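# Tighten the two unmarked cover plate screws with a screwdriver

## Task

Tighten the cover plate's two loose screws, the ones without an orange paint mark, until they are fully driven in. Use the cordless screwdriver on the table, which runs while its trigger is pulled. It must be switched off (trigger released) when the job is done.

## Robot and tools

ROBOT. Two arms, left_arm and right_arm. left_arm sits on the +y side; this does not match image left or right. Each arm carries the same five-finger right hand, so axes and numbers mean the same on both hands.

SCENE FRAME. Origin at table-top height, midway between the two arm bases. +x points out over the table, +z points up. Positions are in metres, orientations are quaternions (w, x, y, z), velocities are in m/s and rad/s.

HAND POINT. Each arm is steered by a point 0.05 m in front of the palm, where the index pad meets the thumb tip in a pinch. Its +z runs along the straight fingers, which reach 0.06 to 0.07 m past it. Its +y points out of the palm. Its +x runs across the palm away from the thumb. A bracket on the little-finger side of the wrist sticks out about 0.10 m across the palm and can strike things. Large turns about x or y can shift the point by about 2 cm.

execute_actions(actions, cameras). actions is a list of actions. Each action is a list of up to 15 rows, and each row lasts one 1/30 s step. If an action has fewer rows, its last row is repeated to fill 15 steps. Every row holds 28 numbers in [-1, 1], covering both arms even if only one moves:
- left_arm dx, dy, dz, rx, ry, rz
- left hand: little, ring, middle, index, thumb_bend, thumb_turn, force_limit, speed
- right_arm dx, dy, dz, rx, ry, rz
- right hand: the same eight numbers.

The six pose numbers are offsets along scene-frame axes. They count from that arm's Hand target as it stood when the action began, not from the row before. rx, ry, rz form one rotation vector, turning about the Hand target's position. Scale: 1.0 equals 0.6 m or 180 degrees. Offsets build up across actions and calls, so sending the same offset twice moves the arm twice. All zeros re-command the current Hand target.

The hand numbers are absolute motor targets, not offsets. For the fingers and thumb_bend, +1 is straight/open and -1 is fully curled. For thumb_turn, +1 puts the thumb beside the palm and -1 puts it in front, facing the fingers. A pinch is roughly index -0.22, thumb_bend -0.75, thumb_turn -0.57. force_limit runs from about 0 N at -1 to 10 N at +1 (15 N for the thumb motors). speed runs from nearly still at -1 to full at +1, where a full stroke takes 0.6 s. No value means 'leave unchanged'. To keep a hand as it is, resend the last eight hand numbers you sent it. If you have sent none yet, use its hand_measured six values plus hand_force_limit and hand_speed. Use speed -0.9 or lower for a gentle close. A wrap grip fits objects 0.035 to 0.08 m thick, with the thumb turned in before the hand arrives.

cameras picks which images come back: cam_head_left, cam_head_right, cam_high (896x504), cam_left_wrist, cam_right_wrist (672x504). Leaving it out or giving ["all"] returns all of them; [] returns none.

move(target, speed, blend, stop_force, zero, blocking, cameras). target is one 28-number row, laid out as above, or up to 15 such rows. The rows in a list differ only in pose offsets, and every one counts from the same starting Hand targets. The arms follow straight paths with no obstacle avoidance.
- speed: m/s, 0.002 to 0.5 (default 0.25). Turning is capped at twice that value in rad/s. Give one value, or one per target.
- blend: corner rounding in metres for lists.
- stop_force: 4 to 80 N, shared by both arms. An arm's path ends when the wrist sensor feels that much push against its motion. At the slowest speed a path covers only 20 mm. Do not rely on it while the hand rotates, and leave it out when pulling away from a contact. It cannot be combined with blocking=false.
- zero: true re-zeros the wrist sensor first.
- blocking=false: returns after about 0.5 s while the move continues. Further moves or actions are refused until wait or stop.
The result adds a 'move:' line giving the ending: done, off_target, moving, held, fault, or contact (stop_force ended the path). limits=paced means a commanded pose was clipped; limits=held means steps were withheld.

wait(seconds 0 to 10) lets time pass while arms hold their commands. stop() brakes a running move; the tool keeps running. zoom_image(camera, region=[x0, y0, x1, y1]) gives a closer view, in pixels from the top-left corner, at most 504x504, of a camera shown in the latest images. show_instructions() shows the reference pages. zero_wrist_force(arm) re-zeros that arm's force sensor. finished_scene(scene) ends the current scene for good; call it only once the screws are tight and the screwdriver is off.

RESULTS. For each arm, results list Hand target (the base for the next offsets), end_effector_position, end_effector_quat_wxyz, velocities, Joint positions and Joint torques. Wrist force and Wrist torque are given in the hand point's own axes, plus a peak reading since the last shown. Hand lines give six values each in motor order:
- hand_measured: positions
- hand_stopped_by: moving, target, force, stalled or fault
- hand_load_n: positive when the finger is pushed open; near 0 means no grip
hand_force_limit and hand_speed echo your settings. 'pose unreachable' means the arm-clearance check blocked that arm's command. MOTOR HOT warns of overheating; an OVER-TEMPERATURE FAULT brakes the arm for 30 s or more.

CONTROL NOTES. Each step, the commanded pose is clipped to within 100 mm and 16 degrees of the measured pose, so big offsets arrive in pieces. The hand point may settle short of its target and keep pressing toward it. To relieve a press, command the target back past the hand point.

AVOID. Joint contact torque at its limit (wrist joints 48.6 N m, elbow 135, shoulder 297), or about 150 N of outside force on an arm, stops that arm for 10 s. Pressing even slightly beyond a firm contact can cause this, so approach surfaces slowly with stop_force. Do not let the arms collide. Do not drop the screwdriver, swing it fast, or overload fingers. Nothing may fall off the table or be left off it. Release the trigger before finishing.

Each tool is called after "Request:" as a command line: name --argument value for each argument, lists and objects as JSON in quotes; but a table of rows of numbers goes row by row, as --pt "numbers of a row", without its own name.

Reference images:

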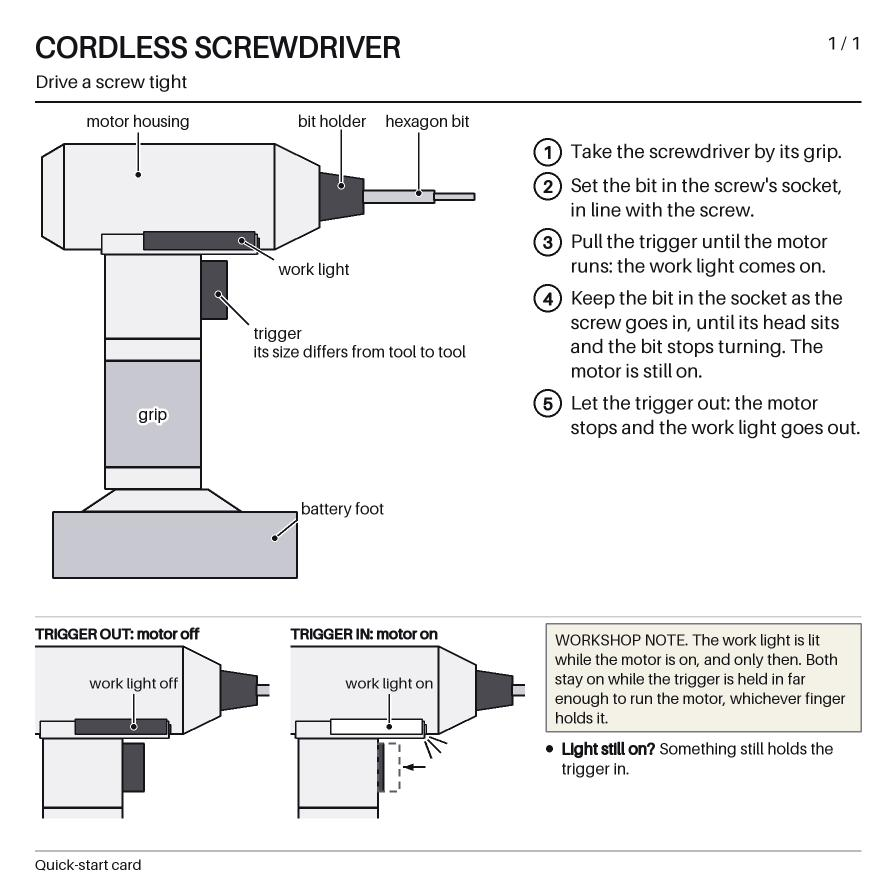

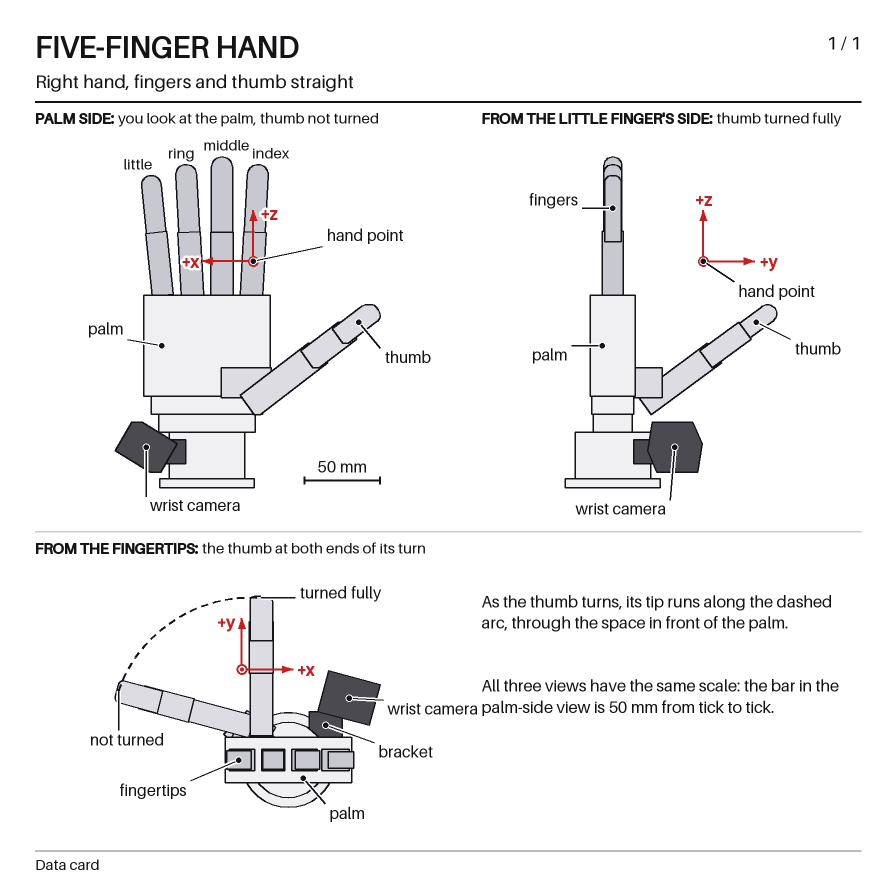

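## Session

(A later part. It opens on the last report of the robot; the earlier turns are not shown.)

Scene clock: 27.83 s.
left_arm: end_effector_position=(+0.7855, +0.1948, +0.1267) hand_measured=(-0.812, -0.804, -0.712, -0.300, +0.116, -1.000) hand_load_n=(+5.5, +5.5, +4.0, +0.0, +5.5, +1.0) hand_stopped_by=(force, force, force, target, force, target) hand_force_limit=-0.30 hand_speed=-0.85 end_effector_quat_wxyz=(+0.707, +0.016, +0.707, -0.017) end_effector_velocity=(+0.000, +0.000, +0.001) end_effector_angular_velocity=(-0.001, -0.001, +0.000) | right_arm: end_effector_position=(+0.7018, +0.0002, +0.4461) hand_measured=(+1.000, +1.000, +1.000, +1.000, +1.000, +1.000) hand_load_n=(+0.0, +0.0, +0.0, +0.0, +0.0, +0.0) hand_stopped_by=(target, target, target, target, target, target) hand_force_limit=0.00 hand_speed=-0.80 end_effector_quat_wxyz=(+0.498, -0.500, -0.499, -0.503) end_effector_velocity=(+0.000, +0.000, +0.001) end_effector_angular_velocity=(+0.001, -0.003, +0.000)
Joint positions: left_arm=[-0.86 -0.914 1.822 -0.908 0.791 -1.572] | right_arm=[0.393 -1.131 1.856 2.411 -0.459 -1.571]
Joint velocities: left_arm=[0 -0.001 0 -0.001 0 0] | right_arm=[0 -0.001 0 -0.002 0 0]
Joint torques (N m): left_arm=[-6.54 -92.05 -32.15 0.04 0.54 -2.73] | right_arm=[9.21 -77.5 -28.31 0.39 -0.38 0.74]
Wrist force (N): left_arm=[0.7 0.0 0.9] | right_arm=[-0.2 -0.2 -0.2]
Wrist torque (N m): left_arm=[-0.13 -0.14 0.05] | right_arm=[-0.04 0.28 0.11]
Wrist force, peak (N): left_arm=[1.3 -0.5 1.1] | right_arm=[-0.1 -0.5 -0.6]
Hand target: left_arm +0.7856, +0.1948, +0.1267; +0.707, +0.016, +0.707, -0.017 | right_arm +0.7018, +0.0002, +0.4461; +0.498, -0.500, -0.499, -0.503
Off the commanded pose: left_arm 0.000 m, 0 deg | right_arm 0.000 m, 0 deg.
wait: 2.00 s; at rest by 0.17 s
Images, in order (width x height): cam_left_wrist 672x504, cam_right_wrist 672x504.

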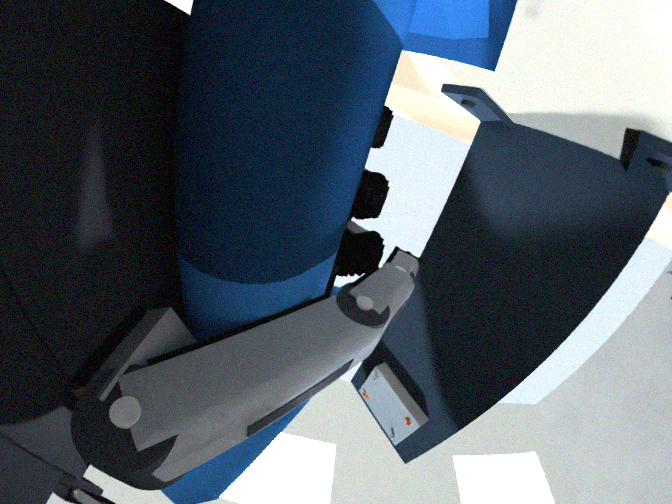

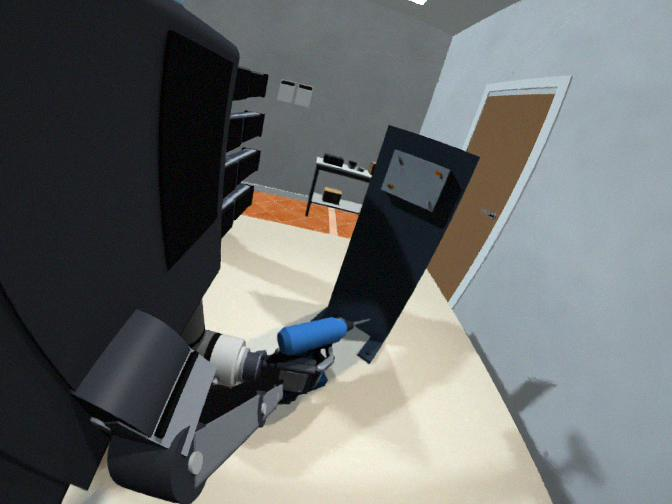

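Request:
execute_actions --actions '[[[0,0,0,0,0,0,-0.98,-0.98,-0.98,-0.35,-0.98,-1,1.0,-0.6,0,0,0,0,0,0,1,1,1,1,1,1,0,-0.8]]]' --cameras '[]'

Request:
move --target '[-0.02,-0.015,0.08,0,0,0,-0.98,-0.98,-0.98,-0.35,-0.98,-1,1.0,-0.6,0,0,0,0,0,0,1,1,1,1,1,1,0,-0.8]' --speed 0.06 --cameras '["cam_right_wrist"]'

Request:
zoom_image --camera "cam_right_wrist" --region '[220, 270, 380, 410]'

Scene clock: 28.73 s.
left_arm: end_effector_position=(+0.7855, +0.1948, +0.1267) hand_measured=(-0.828, -0.818, -0.728, -0.350, +0.052, -1.000) hand_load_n=(+13.0, +12.5, +11.0, +0.0, +15.0, +2.5) hand_stopped_by=(force, force, force, target, force, target) hand_force_limit=1.00 hand_speed=-0.60 end_effector_quat_wxyz=(+0.707, +0.016, +0.707, -0.017) end_effector_velocity=(+0.000, +0.000, +0.000) end_effector_angular_velocity=(+0.000, +0.000, +0.001) | right_arm: end_effector_position=(+0.7018, +0.0002, +0.4461) hand_measured=(+1.000, +1.000, +1.000, +1.000, +1.000, +1.000) hand_load_n=(+0.0, +0.0, +0.0, +0.0, +0.0, +0.0) hand_stopped_by=(target, target, target, target, target, target) hand_force_limit=0.00 hand_speed=-0.80 end_effector_quat_wxyz=(+0.498, -0.500, -0.499, -0.503) end_effector_velocity=(+0.000, +0.000, +0.000) end_effector_angular_velocity=(+0.000, +0.000, +0.000)
Joint positions: left_arm=[-0.86 -0.914 1.822 -0.908 0.791 -1.572] | right_arm=[0.393 -1.131 1.856 2.411 -0.459 -1.571]
Joint velocities: left_arm=[0 0 0 0 -0.001 0] | right_arm=[0 0 0 0 0 0]
Joint torques (N m): left_arm=[-5.05 -90.27 -34.41 0.7 0.68 -2.65] | right_arm=[9.31 -78.23 -27.81 0.43 -0.22 0.51]
Wrist force (N): left_arm=[1.1 0.4 1.9] | right_arm=[-0.1 0.1 -0.5]
Wrist torque (N m): left_arm=[-0.15 -0.45 0.14] | right_arm=[0.01 0.28 0.13]
Wrist force, peak (N): left_arm=[1.1 0.4 1.9] | right_arm=[-0.2 -0.1 -0.9]
Hand target: left_arm +0.7856, +0.1948, +0.1267; +0.707, +0.016, +0.707, -0.017 | right_arm +0.7018, +0.0002, +0.4461; +0.498, -0.500, -0.499, -0.503
Off the commanded pose: left_arm 0.000 m, 0 deg | right_arm 0.000 m, 0 deg.
No camera images: "cameras" was empty.

Scene clock: 29.87 s.
left_arm: end_effector_position=(+0.7735, +0.1857, +0.1748) hand_measured=(-0.828, -0.818, -0.728, -0.350, +0.052, -1.000) hand_load_n=(+10.0, +11.0, +11.5, +0.0, +15.0, +3.5) hand_stopped_by=(force, force, force, target, force, target) hand_force_limit=1.00 hand_speed=-0.60 end_effector_quat_wxyz=(+0.707, +0.016, +0.707, -0.017) end_effector_velocity=(+0.001, +0.000, +0.000) end_effector_angular_velocity=(+0.001, -0.002, +0.000) | right_arm: end_effector_position=(+0.7018, +0.0002, +0.4461) hand_measured=(+1.000, +1.000, +1.000, +1.000, +1.000, +1.000) hand_load_n=(+0.0, +0.0, +0.0, +0.0, +0.0, +0.0) hand_stopped_by=(target, target, target, target, target, target) hand_force_limit=0.00 hand_speed=-0.80 end_effector_quat_wxyz=(+0.498, -0.500, -0.499, -0.503) end_effector_velocity=(+0.000, +0.000, +0.000) end_effector_angular_velocity=(+0.000, +0.000, +0.000)
Joint positions: left_arm=[-0.881 -0.982 1.824 -0.843 0.771 -1.572] | right_arm=[0.393 -1.131 1.856 2.411 -0.459 -1.571]
Joint velocities: left_arm=[0.001 0.001 -0.001 -0.004 0.001 0.003] | right_arm=[0 0 0 0 0 0.001]
Joint torques (N m): left_arm=[8.82 -56.15 -43.76 -6.04 1.11 1.5] | right_arm=[8.34 -77.5 -27.61 0.37 -0.26 0.66]
Wrist force (N): left_arm=[8.6 -0.3 1.0] | right_arm=[-0.1 -0.1 -0.5]
Wrist torque (N m): left_arm=[-0.22 -0.26 0.06] | right_arm=[-0.02 0.27 0.12]
Wrist force, peak (N): left_arm=[10.5 0.3 1.1] | right_arm=[-0.6 -0.2 -0.6]
Hand target: left_arm +0.7736, +0.1857, +0.1747; +0.707, +0.016, +0.707, -0.017 | right_arm +0.7018, +0.0002, +0.4461; +0.498, -0.500, -0.499, -0.503
Off the commanded pose: left_arm 0.000 m, 0 deg | right_arm 0.000 m, 0 deg.
move: done
Images, in order (width x height): cam_right_wrist 672x504.

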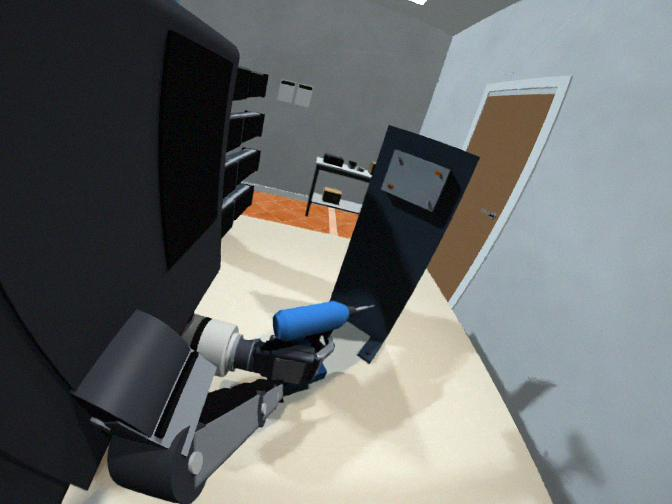

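Scaled by 3.150 from the camera's 672x504 image, which has a finer 960x720 frame.

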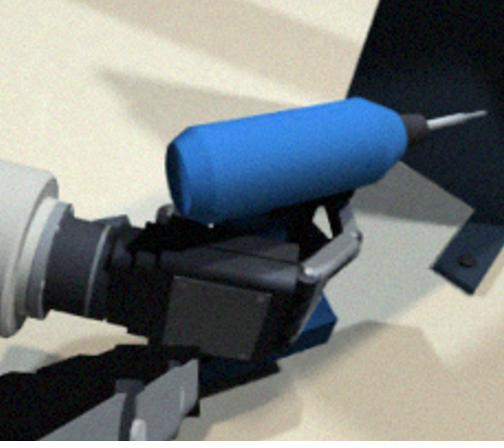

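Request:
move --target '[-0.109,0.039,0.375,0,0,0.126,-0.98,-0.98,-0.98,-0.35,-0.98,-1,1.0,-0.6,-0.0813,0.309,0.514,-0.1944,0,0,1,1,1,1,1,1,0,-0.8]' --speed 0.15 --cameras '["cam_right_wrist","cam_high","cam_head_left"]'

Scene clock: 33.87 s.
left_arm: end_effector_position=(+0.7083, +0.2087, +0.3999) hand_measured=(-0.828, -0.818, -0.728, -0.350, +0.052, -1.000) hand_load_n=(+10.0, +11.0, +11.0, +0.0, +15.0, +3.5) hand_stopped_by=(force, force, force, target, force, target) hand_force_limit=1.00 hand_speed=-0.60 end_effector_quat_wxyz=(+0.697, -0.124, +0.696, +0.122) end_effector_velocity=(+0.000, +0.001, +0.000) end_effector_angular_velocity=(+0.000, +0.000, +0.002) | right_arm: end_effector_position=(+0.6532, +0.1859, +0.7541) hand_measured=(+1.000, +1.000, +1.000, +1.000, +1.000, +1.000) hand_load_n=(+0.0, +0.0, +0.0, +0.0, +0.0, +0.0) hand_stopped_by=(target, target, target, target, target, target) hand_force_limit=0.00 hand_speed=-0.80 end_effector_quat_wxyz=(-0.325, +0.626, +0.628, +0.330) end_effector_velocity=(+0.000, +0.000, +0.002) end_effector_angular_velocity=(+0.001, +0.000, +0.000)
Joint positions: left_arm=[-0.974 -1.172 1.638 -0.468 0.282 -1.571] | right_arm=[0.699 -1.245 1.094 4.08 -0.938 -2.116]
Joint velocities: left_arm=[0.001 0 0 -0.001 -0.001 0] | right_arm=[0 0 -0.003 0.003 0 0.001]
Joint torques (N m): left_arm=[9.43 -52.52 -30.3 -4.91 0.14 -1.5] | right_arm=[-7.86 -78.38 -51.34 -2.22 0.8 1.81]
Wrist force (N): left_arm=[8.1 -0.1 1.0] | right_arm=[0.0 0.1 0.2]
Wrist torque (N m): left_arm=[-0.17 -0.22 0.04] | right_arm=[0.01 0.08 0.07]
Wrist force, peak (N): left_arm=[10.6 0.9 1.0] | right_arm=[-2.1 0.5 -1.6]
Hand target: left_arm +0.7083, +0.2088, +0.3998; +0.697, -0.124, +0.696, +0.122 | right_arm +0.6533, +0.1858, +0.7542; -0.325, +0.626, +0.628, +0.330
Off the commanded pose: left_arm 0.000 m, 0 deg | right_arm 0.001 m, 0 deg.
move: done
Images, in order (width x height): cam_head_left 896x504, cam_high 896x504, cam_right_wrist 672x504.

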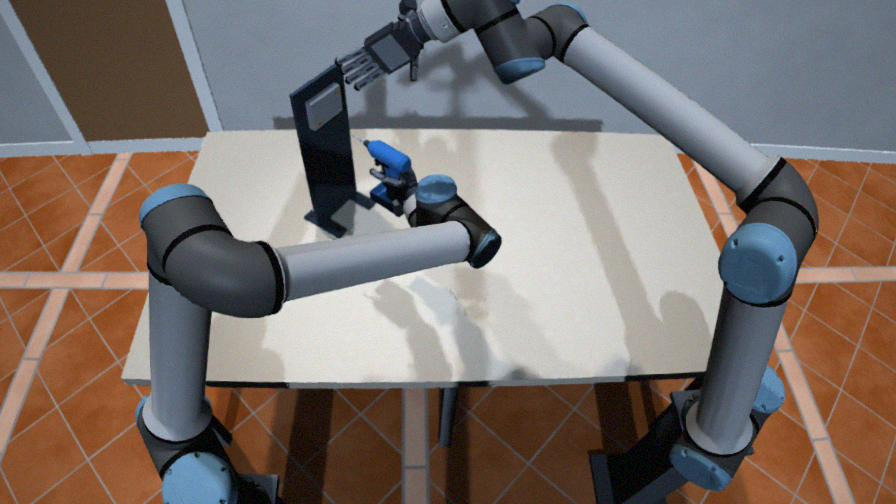

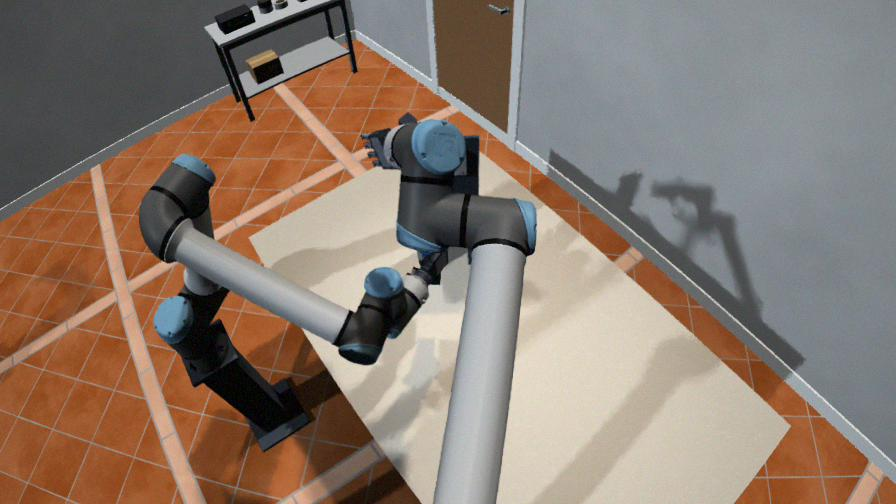

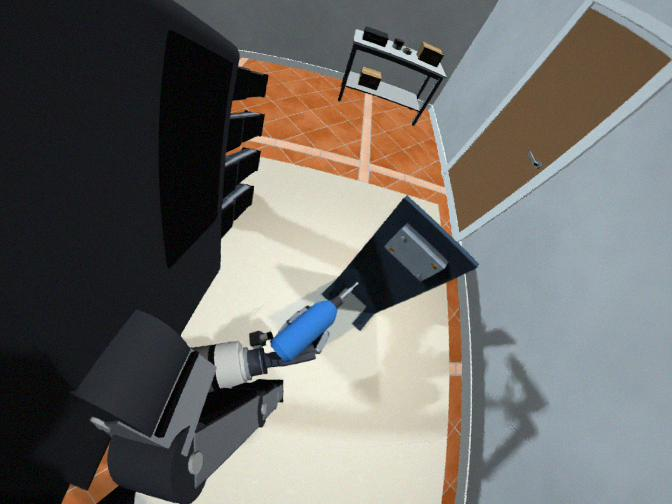

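Request:
zoom_image --camera "cam_right_wrist" --region '[260, 180, 490, 380]'

Request:
zoom_image --camera "cam_right_wrist" --region '[370, 205, 460, 295]'

Scaled by 2.191 from the camera's 672x504 image, which has a finer 960x720 frame.

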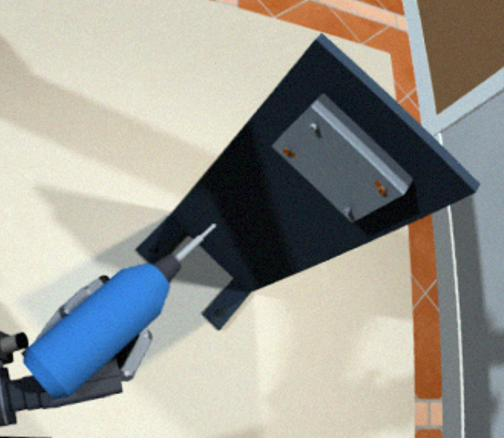

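Scaled by 5.600 from the camera's 672x504 image, which has a finer 960x720 frame.

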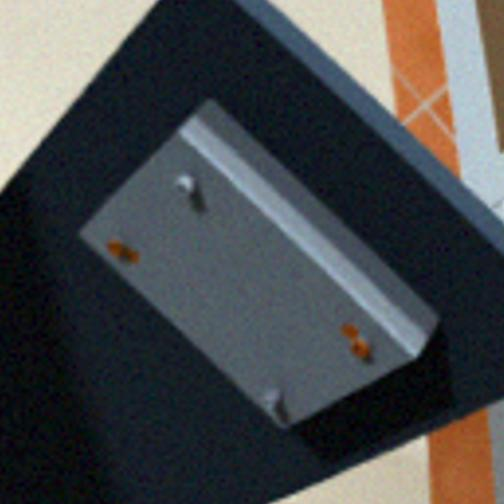

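Request:
move --target '[0,0,0,0,0,0,-0.98,-0.98,-0.98,-0.35,-0.98,-1,1.0,-0.6,0.245,-0.26,-0.457,0.1944,0,0,1,1,1,1,1,1,0,-0.8]' --speed 0.25 --cameras '["cam_right_wrist"]'

Request:
zoom_image --camera "cam_right_wrist" --region '[240, 150, 440, 330]'

Scene clock: 36.47 s.
left_arm: end_effector_position=(+0.7083, +0.2088, +0.3998) hand_measured=(-0.828, -0.818, -0.728, -0.350, +0.052, -1.000) hand_load_n=(+10.0, +11.5, +11.5, +0.0, +14.5, +3.5) hand_stopped_by=(force, force, force, target, force, target) hand_force_limit=1.00 hand_speed=-0.60 end_effector_quat_wxyz=(+0.697, -0.124, +0.696, +0.122) end_effector_velocity=(+0.000, +0.000, +0.000) end_effector_angular_velocity=(+0.001, +0.000, +0.000) | right_arm: end_effector_position=(+0.8001, +0.0296, +0.4804) hand_measured=(+1.000, +1.000, +1.000, +1.000, +1.000, +1.000) hand_load_n=(+0.0, +0.0, +0.0, +0.0, +0.0, +0.0) hand_stopped_by=(target, target, target, target, target, target) hand_force_limit=0.00 hand_speed=-0.80 end_effector_quat_wxyz=(+0.498, -0.500, -0.499, -0.503) end_effector_velocity=(+0.000, +0.000, -0.001) end_effector_angular_velocity=(+0.001, -0.001, +0.000)
Joint positions: left_arm=[-0.974 -1.172 1.638 -0.468 0.281 -1.571] | right_arm=[0.372 -1.038 1.628 2.546 -0.438 -1.571]
Joint velocities: left_arm=[0 0 0 0 0 0.001] | right_arm=[0 0.002 0 -0.005 0 0.002]
Joint torques (N m): left_arm=[3.49 -54.98 -36.79 -3.92 -0.57 2.66] | right_arm=[0.05 -76.82 -30.31 -3.92 1.82 2.07]
Wrist force (N): left_arm=[8.2 0.0 1.0] | right_arm=[-0.5 0.3 -0.3]
Wrist torque (N m): left_arm=[-0.15 -0.23 0.06] | right_arm=[0.03 0.30 0.11]
Wrist force, peak (N): left_arm=[8.4 -0.1 1.0] | right_arm=[-3.4 0.9 -1.4]
Hand target: left_arm +0.7083, +0.2088, +0.3998; +0.697, -0.124, +0.696, +0.122 | right_arm +0.8001, +0.0296, +0.4803; +0.498, -0.500, -0.499, -0.503
Off the commanded pose: left_arm 0.000 m, 0 deg | right_arm 0.001 m, 0 deg.
move: done
Images, in order (width x height): cam_right_wrist 672x504.

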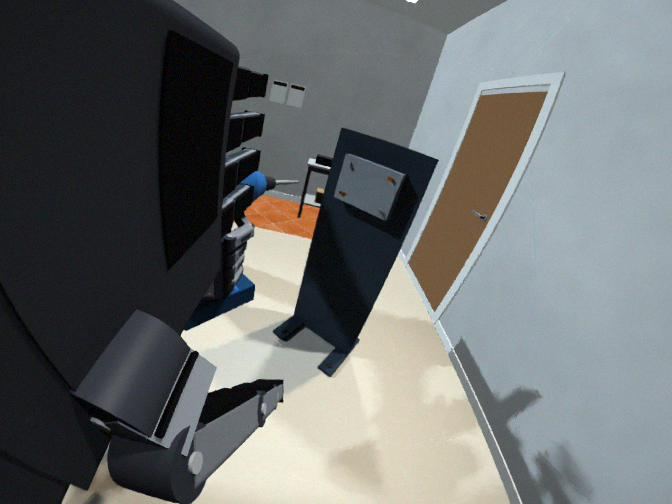

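Scaled by 2.520 from the camera's 672x504 image, which has a finer 960x720 frame.

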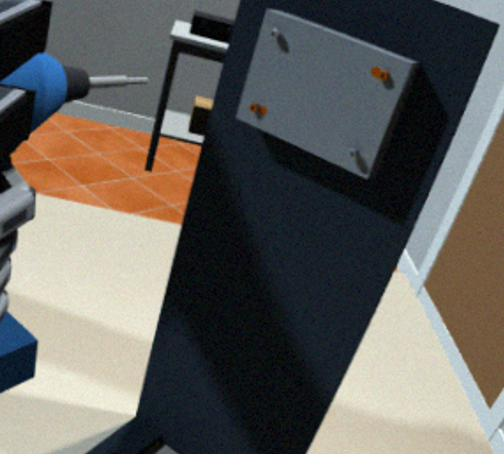

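Request:
move --target '[0.05,0.067,0.053,0,0,-0.021,-0.98,-0.98,-0.98,-0.35,-0.98,-1,1.0,-0.6,0,0,0,0,0,0,1,1,1,1,1,1,0,-0.8]' --speed 0.05 --cameras '["cam_right_wrist","cam_head_left"]'

Request:
zoom_image --camera "cam_right_wrist" --region '[280, 120, 420, 240]'

Scene clock: 39.40 s.
left_arm: end_effector_position=(+0.7384, +0.2491, +0.4318) hand_measured=(-0.828, -0.818, -0.728, -0.350, +0.052, -1.000) hand_load_n=(+10.0, +11.0, +11.0, +0.0, +15.0, +3.5) hand_stopped_by=(force, force, force, target, force, target) hand_force_limit=1.00 hand_speed=-0.60 end_effector_quat_wxyz=(+0.700, -0.101, +0.700, +0.099) end_effector_velocity=(-0.001, -0.001, -0.001) end_effector_angular_velocity=(+0.001, +0.000, +0.001) | right_arm: end_effector_position=(+0.8001, +0.0296, +0.4803) hand_measured=(+1.000, +1.000, +1.000, +1.000, +1.000, +1.000) hand_load_n=(+0.0, +0.0, +0.0, +0.0, +0.0, +0.0) hand_stopped_by=(target, target, target, target, target, target) hand_force_limit=0.00 hand_speed=-0.80 end_effector_quat_wxyz=(+0.498, -0.500, -0.499, -0.503) end_effector_velocity=(+0.000, +0.000, +0.001) end_effector_angular_velocity=(+0.000, -0.001, +0.000)
Joint positions: left_arm=[-0.905 -1.223 1.648 -0.427 0.416 -1.571] | right_arm=[0.371 -1.038 1.628 2.546 -0.438 -1.571]
Joint velocities: left_arm=[-0.003 0.001 0 -0.001 -0.004 0] | right_arm=[0 -0.001 0 0 0 0]
Joint torques (N m): left_arm=[-15.36 -48.56 -38.58 -4.67 -1.26 -2.87] | right_arm=[-12.64 -76.76 -37.29 -3.04 2.06 1.51]
Wrist force (N): left_arm=[8.2 -0.1 0.7] | right_arm=[-0.3 0.1 -0.1]
Wrist torque (N m): left_arm=[-0.13 -0.21 0.04] | right_arm=[-0.02 0.27 0.12]
Wrist force, peak (N): left_arm=[9.2 -0.7 0.0] | right_arm=[-1.0 0.0 -0.4]
Hand target: left_arm +0.7385, +0.2489, +0.4317; +0.700, -0.101, +0.700, +0.099 | right_arm +0.8001, +0.0296, +0.4803; +0.498, -0.500, -0.499, -0.503
Off the commanded pose: left_arm 0.000 m, 0 deg | right_arm 0.000 m, 0 deg.
move: done
Images, in order (width x height): cam_head_left 896x504, cam_right_wrist 672x504.

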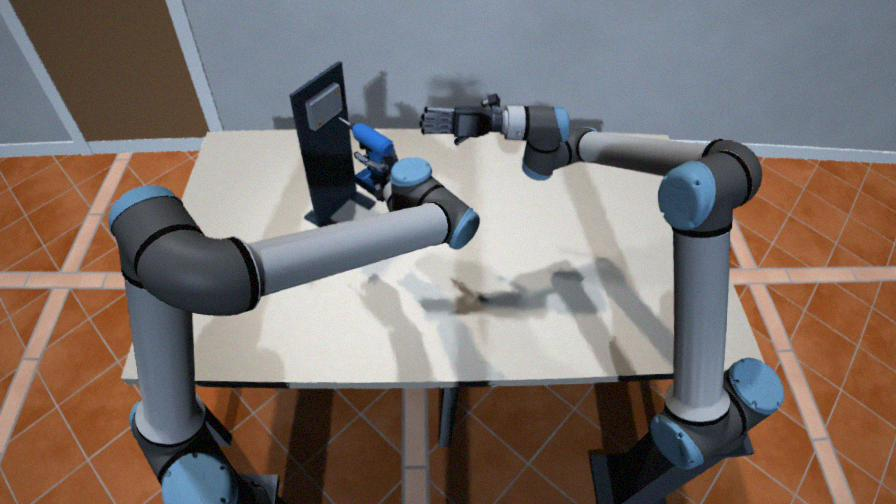

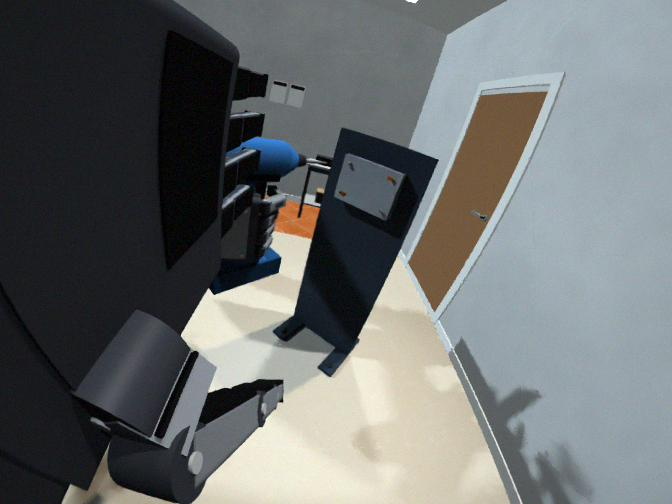

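Scaled by 3.600 from the camera's 672x504 image, which has a finer 960x720 frame.

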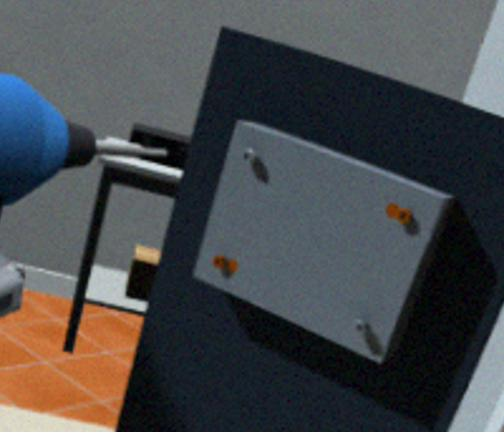

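Request:
move --target '[0,0,0,0,0,0,-0.98,-0.98,-0.98,-0.35,-0.98,-1,1.0,-0.6,-0.245,0.26,0.457,-0.1944,0,0,1,1,1,1,1,1,0,-0.8]' --speed 0.4 --cameras '["cam_right_wrist"]'

Request:
zoom_image --camera "cam_right_wrist" --region '[350, 200, 470, 300]'

Scene clock: 41.00 s.
left_arm: end_effector_position=(+0.7385, +0.2489, +0.4317) hand_measured=(-0.828, -0.818, -0.728, -0.350, +0.052, -1.000) hand_load_n=(+10.0, +11.0, +11.0, +0.0, +15.0, +3.5) hand_stopped_by=(force, force, force, target, force, target) hand_force_limit=1.00 hand_speed=-0.60 end_effector_quat_wxyz=(+0.700, -0.101, +0.700, +0.099) end_effector_velocity=(+0.000, -0.001, +0.001) end_effector_angular_velocity=(-0.001, -0.001, -0.001) | right_arm: end_effector_position=(+0.6533, +0.1858, +0.7541) hand_measured=(+1.000, +1.000, +1.000, +1.000, +1.000, +1.000) hand_load_n=(+0.0, +0.0, -0.5, +0.0, +0.0, +0.0) hand_stopped_by=(target, target, target, target, target, target) hand_force_limit=0.00 hand_speed=-0.80 end_effector_quat_wxyz=(-0.325, +0.626, +0.628, +0.330) end_effector_velocity=(+0.000, +0.000, +0.002) end_effector_angular_velocity=(+0.000, -0.001, -0.001)
Joint positions: left_arm=[-0.905 -1.223 1.648 -0.427 0.416 -1.571] | right_arm=[0.699 -1.245 1.094 4.08 -0.938 -2.116]
Joint velocities: left_arm=[-0.001 -0.001 0 -0.001 0 0] | right_arm=[0 0 -0.003 0.002 -0.001 0]
Joint torques (N m): left_arm=[-11.92 -50.35 -52.63 -4.27 0.29 -0.9] | right_arm=[10.73 -74.6 -51.13 -2.11 -1 1.62]
Wrist force (N): left_arm=[7.8 0.0 0.7] | right_arm=[0.2 0.0 0.0]
Wrist torque (N m): left_arm=[-0.13 -0.15 0.02] | right_arm=[0.01 0.06 0.08]
Wrist force, peak (N): left_arm=[8.6 -0.2 1.1] | right_arm=[-3.5 1.2 -1.8]
Hand target: left_arm +0.7385, +0.2489, +0.4317; +0.700, -0.101, +0.700, +0.099 | right_arm +0.6533, +0.1859, +0.7541; -0.325, +0.626, +0.628, +0.330
Off the commanded pose: left_arm 0.000 m, 0 deg | right_arm 0.001 m, 0 deg.
move: done
Images, in order (width x height): cam_right_wrist 672x504.

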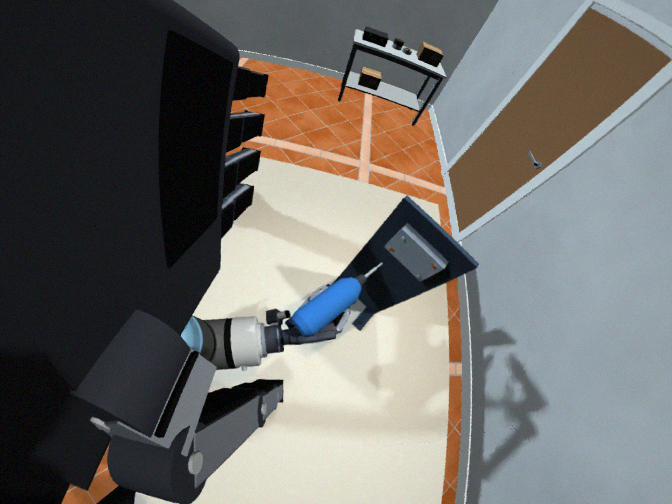

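Scaled by 4.200 from the camera's 672x504 image, which has a finer 960x720 frame.

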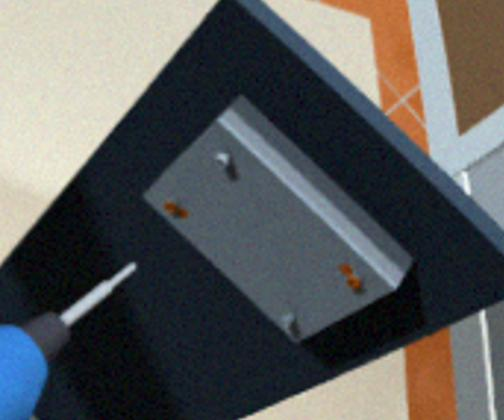

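Request:
move --target '[0.029,0.0623,0,0,0,0,-0.98,-0.98,-0.98,-0.35,-0.98,-1,1.0,-0.6,0,0,0,0,0,0,1,1,1,1,1,1,0,-0.8]' --speed 0.05 --stop_force 8 --cameras '["cam_right_wrist"]'

Request:
zoom_image --camera "cam_right_wrist" --region '[350, 200, 470, 300]'

Request:
move --target '[0,0,0,0,0,0,-0.98,-0.98,-0.98,-0.35,-0.98,-1,1.0,-0.6,0.245,-0.26,-0.457,0.1944,0,0,1,1,1,1,1,1,0,-0.8]' --speed 0.4 --cameras '["cam_right_wrist"]'

Request:
zoom_image --camera "cam_right_wrist" --region '[300, 125, 420, 225]'

Scene clock: 43.97 s.
left_arm: end_effector_position=(+0.7560, +0.2863, +0.4317) hand_measured=(-0.828, -0.818, -0.728, -0.350, +0.052, -1.000) hand_load_n=(+10.0, +11.0, +11.0, +0.0, +15.0, +3.5) hand_stopped_by=(force, force, force, target, force, target) hand_force_limit=1.00 hand_speed=-0.60 end_effector_quat_wxyz=(+0.700, -0.101, +0.700, +0.099) end_effector_velocity=(+0.000, -0.001, +0.000) end_effector_angular_velocity=(+0.001, +0.000, -0.001) | right_arm: end_effector_position=(+0.6533, +0.1859, +0.7541) hand_measured=(+1.000, +1.000, +1.000, +1.000, +1.000, +1.000) hand_load_n=(+0.0, +0.0, +0.0, +0.0, +0.0, +0.0) hand_stopped_by=(target, target, target, target, target, target) hand_force_limit=0.00 hand_speed=-0.80 end_effector_quat_wxyz=(-0.325, +0.626, +0.628, +0.330) end_effector_velocity=(+0.001, +0.001, -0.003) end_effector_angular_velocity=(-0.002, +0.002, +0.000)
Joint positions: left_arm=[-0.853 -1.233 1.663 -0.432 0.468 -1.571] | right_arm=[0.699 -1.245 1.094 4.081 -0.938 -2.116]
Joint velocities: left_arm=[-0.001 0 0 0 0 0] | right_arm=[0 0.003 0 0 0 0]
Joint torques (N m): left_arm=[-12.16 -51.9 -55.02 -1.03 -1.55 -0.55] | right_arm=[14.41 -72.51 -49.45 -2.76 -0.41 1.32]
Wrist force (N): left_arm=[8.0 0.0 1.1] | right_arm=[0.1 0.0 0.0]
Wrist torque (N m): left_arm=[-0.15 -0.20 0.04] | right_arm=[0.02 0.08 0.08]
Wrist force, peak (N): left_arm=[8.5 1.4 2.1] | right_arm=[-0.4 0.5 0.3]
Hand target: left_arm +0.7560, +0.2863, +0.4317; +0.700, -0.101, +0.700, +0.099 | right_arm +0.6533, +0.1859, +0.7541; -0.325, +0.626, +0.628, +0.330
Off the commanded pose: left_arm 0.000 m, 0 deg | right_arm 0.000 m, 0 deg.
move: done
Images, in order (width x height): cam_right_wrist 672x504.

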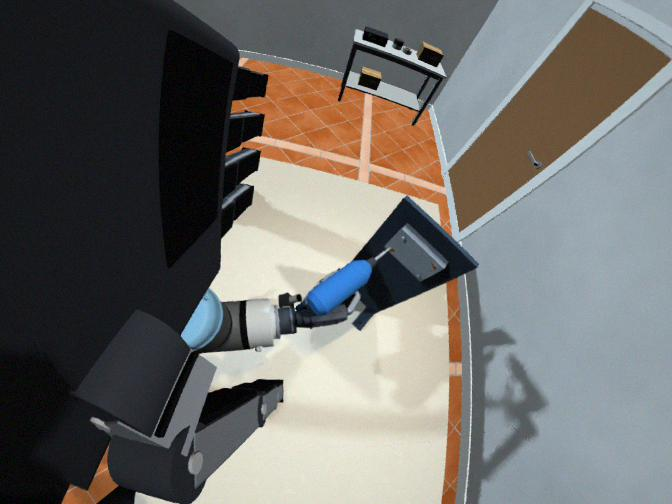

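Scaled by 4.200 from the camera's 672x504 image, which has a finer 960x720 frame.

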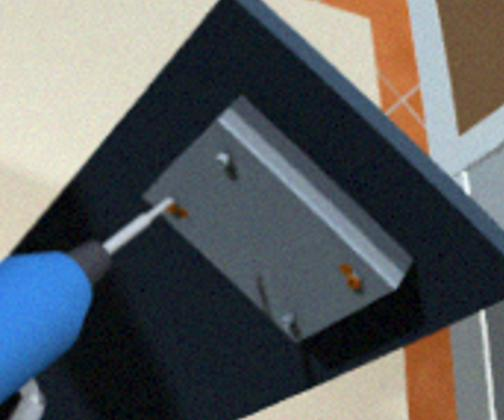

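Scene clock: 45.47 s.
left_arm: end_effector_position=(+0.7560, +0.2863, +0.4317) hand_measured=(-0.828, -0.818, -0.728, -0.350, +0.052, -1.000) hand_load_n=(+10.0, +11.0, +11.5, +0.0, +15.0, +3.5) hand_stopped_by=(force, force, force, target, force, target) hand_force_limit=1.00 hand_speed=-0.60 end_effector_quat_wxyz=(+0.700, -0.101, +0.700, +0.099) end_effector_velocity=(+0.000, +0.000, +0.000) end_effector_angular_velocity=(+0.001, +0.000, -0.001) | right_arm: end_effector_position=(+0.8000, +0.0297, +0.4804) hand_measured=(+1.000, +1.000, +1.000, +1.000, +1.000, +1.000) hand_load_n=(+0.0, +0.0, +0.0, +0.0, +0.0, +0.0) hand_stopped_by=(target, target, target, target, target, target) hand_force_limit=0.00 hand_speed=-0.80 end_effector_quat_wxyz=(+0.498, -0.500, -0.499, -0.503) end_effector_velocity=(+0.000, +0.000, +0.001) end_effector_angular_velocity=(+0.001, +0.000, +0.000)
Joint positions: left_arm=[-0.853 -1.233 1.663 -0.432 0.468 -1.571] | right_arm=[0.372 -1.038 1.628 2.546 -0.438 -1.571]
Joint velocities: left_arm=[0 0 0 0 0 0.001] | right_arm=[0 0 0 -0.003 0 0.003]
Joint torques (N m): left_arm=[-11.64 -51.15 -50.03 1.63 -1.51 2.65] | right_arm=[-8.14 -76.93 -32.29 -3.01 2.42 0.77]
Wrist force (N): left_arm=[8.2 0.1 1.1] | right_arm=[-0.5 0.2 -0.2]
Wrist torque (N m): left_arm=[-0.13 -0.22 0.05] | right_arm=[0.01 0.30 0.11]
Wrist force, peak (N): left_arm=[8.6 0.2 1.1] | right_arm=[-4.2 1.2 -1.4]
Hand target: left_arm +0.7560, +0.2863, +0.4317; +0.700, -0.101, +0.700, +0.099 | right_arm +0.8001, +0.0297, +0.4803; +0.498, -0.500, -0.499, -0.503
Off the commanded pose: left_arm 0.000 m, 0 deg | right_arm 0.001 m, 0 deg.
move: done
Images, in order (width x height): cam_right_wrist 672x504.

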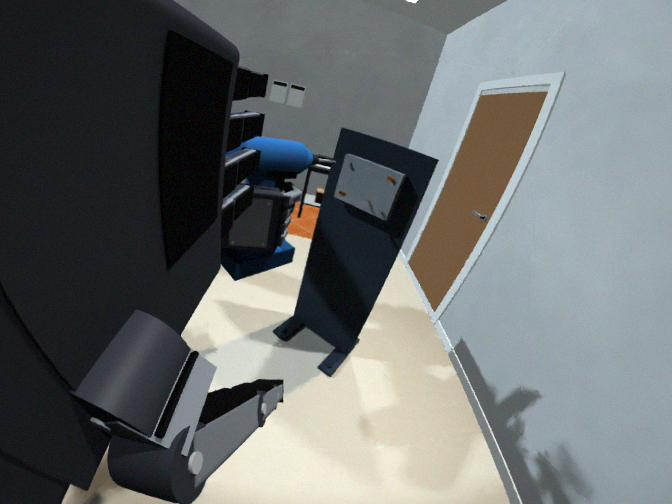

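Scaled by 4.200 from the camera's 672x504 image, which has a finer 960x720 frame.

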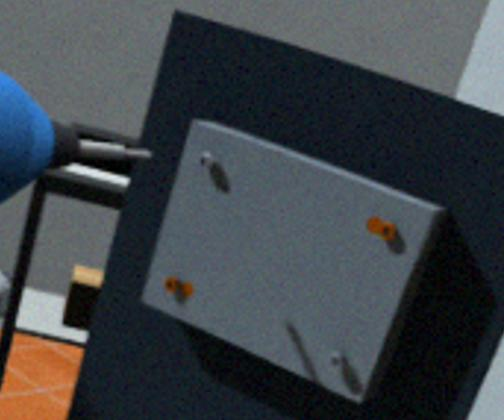

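Request:
move --target '[0.0275,0.0313,0.0017,0,0,0,-0.98,-0.98,-0.98,-0.35,-0.98,-1,1.0,-0.6,0,0,0,0,0,0,1,1,1,1,1,1,0,-0.8]' --speed 0.04 --stop_force 8 --cameras '["cam_right_wrist"]'

Request:
zoom_image --camera "cam_right_wrist" --region '[310, 135, 390, 195]'

Request:
move --target '[0,0,0,0,0,0,-0.98,-0.98,-0.98,-0.35,-0.98,-1,1.0,-0.6,-0.245,0.26,0.457,-0.1944,0,0,1,1,1,1,1,1,0,-0.8]' --speed 0.4 --cameras '["cam_right_wrist"]'

Request:
zoom_image --camera "cam_right_wrist" --region '[370, 205, 450, 285]'

Scene clock: 48.30 s.
left_arm: end_effector_position=(+0.7725, +0.3051, +0.4327) hand_measured=(-0.828, -0.818, -0.728, -0.350, +0.052, -1.000) hand_load_n=(+10.0, +11.0, +11.0, +0.0, +15.0, +3.5) hand_stopped_by=(force, force, force, target, force, target) hand_force_limit=1.00 hand_speed=-0.60 end_effector_quat_wxyz=(+0.700, -0.101, +0.700, +0.099) end_effector_velocity=(+0.000, +0.000, +0.001) end_effector_angular_velocity=(+0.000, +0.000, -0.001) | right_arm: end_effector_position=(+0.8001, +0.0297, +0.4803) hand_measured=(+1.000, +1.000, +1.000, +1.000, +1.000, +1.000) hand_load_n=(+0.0, +0.0, +0.0, +0.0, +0.0, +0.0) hand_stopped_by=(target, target, target, target, target, target) hand_force_limit=0.00 hand_speed=-0.80 end_effector_quat_wxyz=(+0.498, -0.500, -0.499, -0.503) end_effector_velocity=(+0.000, +0.000, +0.000) end_effector_angular_velocity=(+0.000, +0.000, +0.000)
Joint positions: left_arm=[-0.819 -1.228 1.654 -0.427 0.503 -1.571] | right_arm=[0.372 -1.038 1.628 2.546 -0.438 -1.571]
Joint velocities: left_arm=[-0.001 -0.001 0 0 0 0.001] | right_arm=[0 0 0 -0.001 0 0]
Joint torques (N m): left_arm=[-12.9 -80.99 -35.01 -4.92 -1.73 -2.78] | right_arm=[-14.21 -75.99 -33.77 -3.18 2.03 1.73]
Wrist force (N): left_arm=[8.2 0.0 1.0] | right_arm=[-0.7 -0.2 -0.2]
Wrist torque (N m): left_arm=[-0.14 -0.24 0.06] | right_arm=[-0.05 0.33 0.08]
Wrist force, peak (N): left_arm=[8.7 -0.2 0.4] | right_arm=[-0.8 0.5 -0.2]
Hand target: left_arm +0.7725, +0.3051, +0.4327; +0.700, -0.101, +0.700, +0.099 | right_arm +0.8001, +0.0297, +0.4803; +0.498, -0.500, -0.499, -0.503
Off the commanded pose: left_arm 0.000 m, 0 deg | right_arm 0.000 m, 0 deg.
move: done
Images, in order (width x height): cam_right_wrist 672x504.

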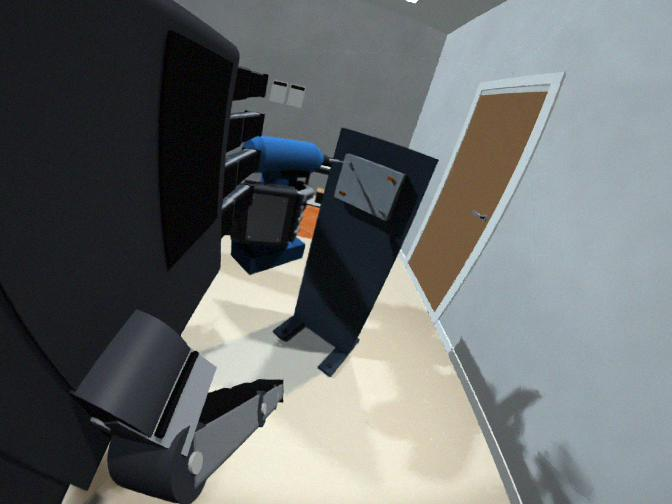

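Scaled by 6.300 from the camera's 672x504 image, which has a finer 960x720 frame.

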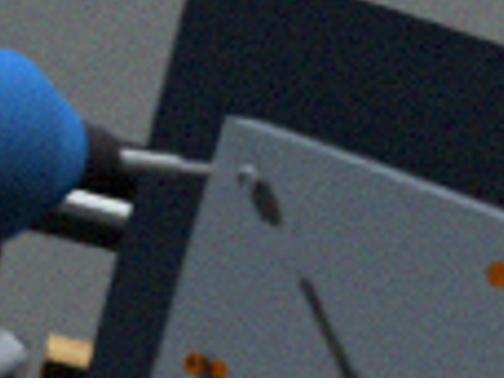

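Scene clock: 49.77 s.
left_arm: end_effector_position=(+0.7725, +0.3051, +0.4327) hand_measured=(-0.828, -0.818, -0.728, -0.350, +0.052, -1.000) hand_load_n=(+10.0, +11.0, +11.5, +0.0, +15.0, +3.5) hand_stopped_by=(force, force, force, target, force, target) hand_force_limit=1.00 hand_speed=-0.60 end_effector_quat_wxyz=(+0.700, -0.101, +0.700, +0.099) end_effector_velocity=(+0.000, +0.000, +0.000) end_effector_angular_velocity=(+0.001, +0.001, +0.000) | right_arm: end_effector_position=(+0.6533, +0.1859, +0.7540) hand_measured=(+1.000, +1.000, +1.000, +1.000, +1.000, +1.000) hand_load_n=(+0.0, +0.0, +0.0, +0.0, +0.5, +0.0) hand_stopped_by=(target, target, target, target, target, target) hand_force_limit=0.00 hand_speed=-0.80 end_effector_quat_wxyz=(-0.325, +0.626, +0.628, +0.330) end_effector_velocity=(+0.000, -0.001, +0.002) end_effector_angular_velocity=(+0.000, -0.001, -0.001)
Joint positions: left_arm=[-0.819 -1.228 1.654 -0.427 0.503 -1.571] | right_arm=[0.699 -1.245 1.094 4.08 -0.938 -2.116]
Joint velocities: left_arm=[0 0.001 0 0 0 0] | right_arm=[0 -0.001 -0.002 0.003 -0.001 0]
Joint torques (N m): left_arm=[-11.7 -89.14 -37.36 -3.98 -1.05 -3.01] | right_arm=[11.06 -74.4 -52.55 -1.44 -0.81 1.73]
Wrist force (N): left_arm=[8.2 0.0 0.8] | right_arm=[-0.1 0.1 0.1]
Wrist torque (N m): left_arm=[-0.13 -0.22 0.05] | right_arm=[0.03 0.10 0.08]
Wrist force, peak (N): left_arm=[8.5 -0.2 1.1] | right_arm=[-3.6 1.4 -1.2]
Hand target: left_arm +0.7725, +0.3051, +0.4327; +0.700, -0.101, +0.700, +0.099 | right_arm +0.6533, +0.1859, +0.7541; -0.324, +0.626, +0.628, +0.330
Off the commanded pose: left_arm 0.000 m, 0 deg | right_arm 0.001 m, 0 deg.
move: done
Images, in order (width x height): cam_right_wrist 672x504.

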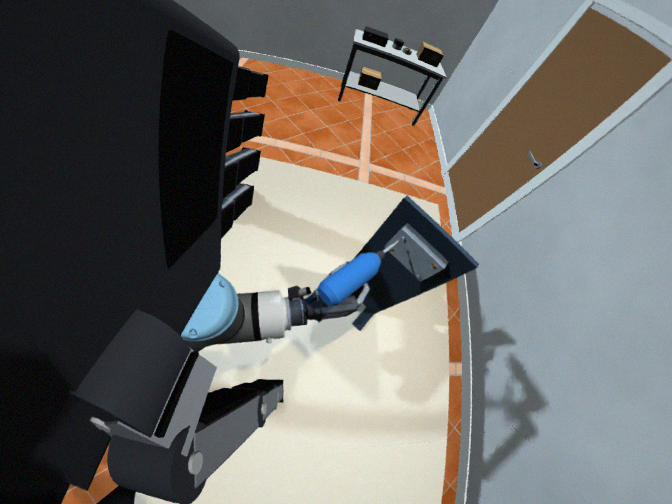

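Scaled by 6.300 from the camera's 672x504 image, which has a finer 960x720 frame.

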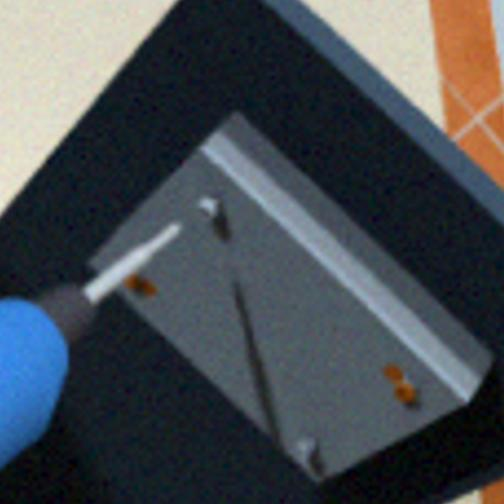

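Request:
zoom_image --camera "cam_right_wrist" --region '[380, 210, 420, 250]'

Request:
zoom_image --camera "cam_right_wrist" --region '[420, 240, 460, 280]'

Scaled by 12.600 from the camera's 672x504 image, which has a finer 960x720 frame.

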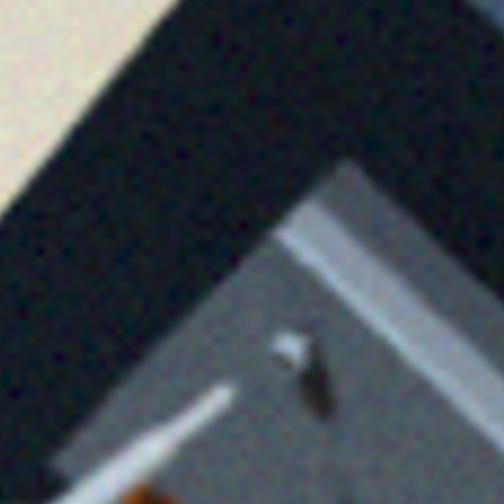

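Scaled by 12.600 from the camera's 672x504 image, which has a finer 960x720 frame.

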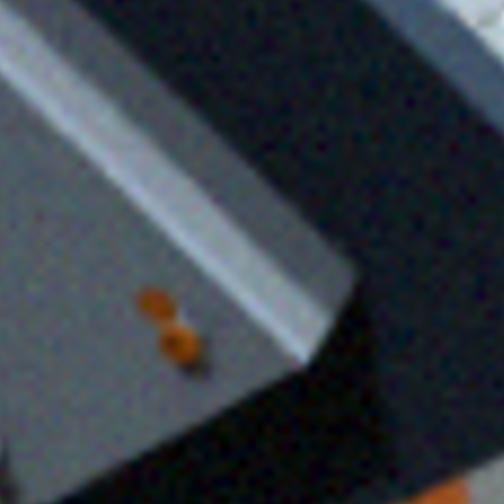

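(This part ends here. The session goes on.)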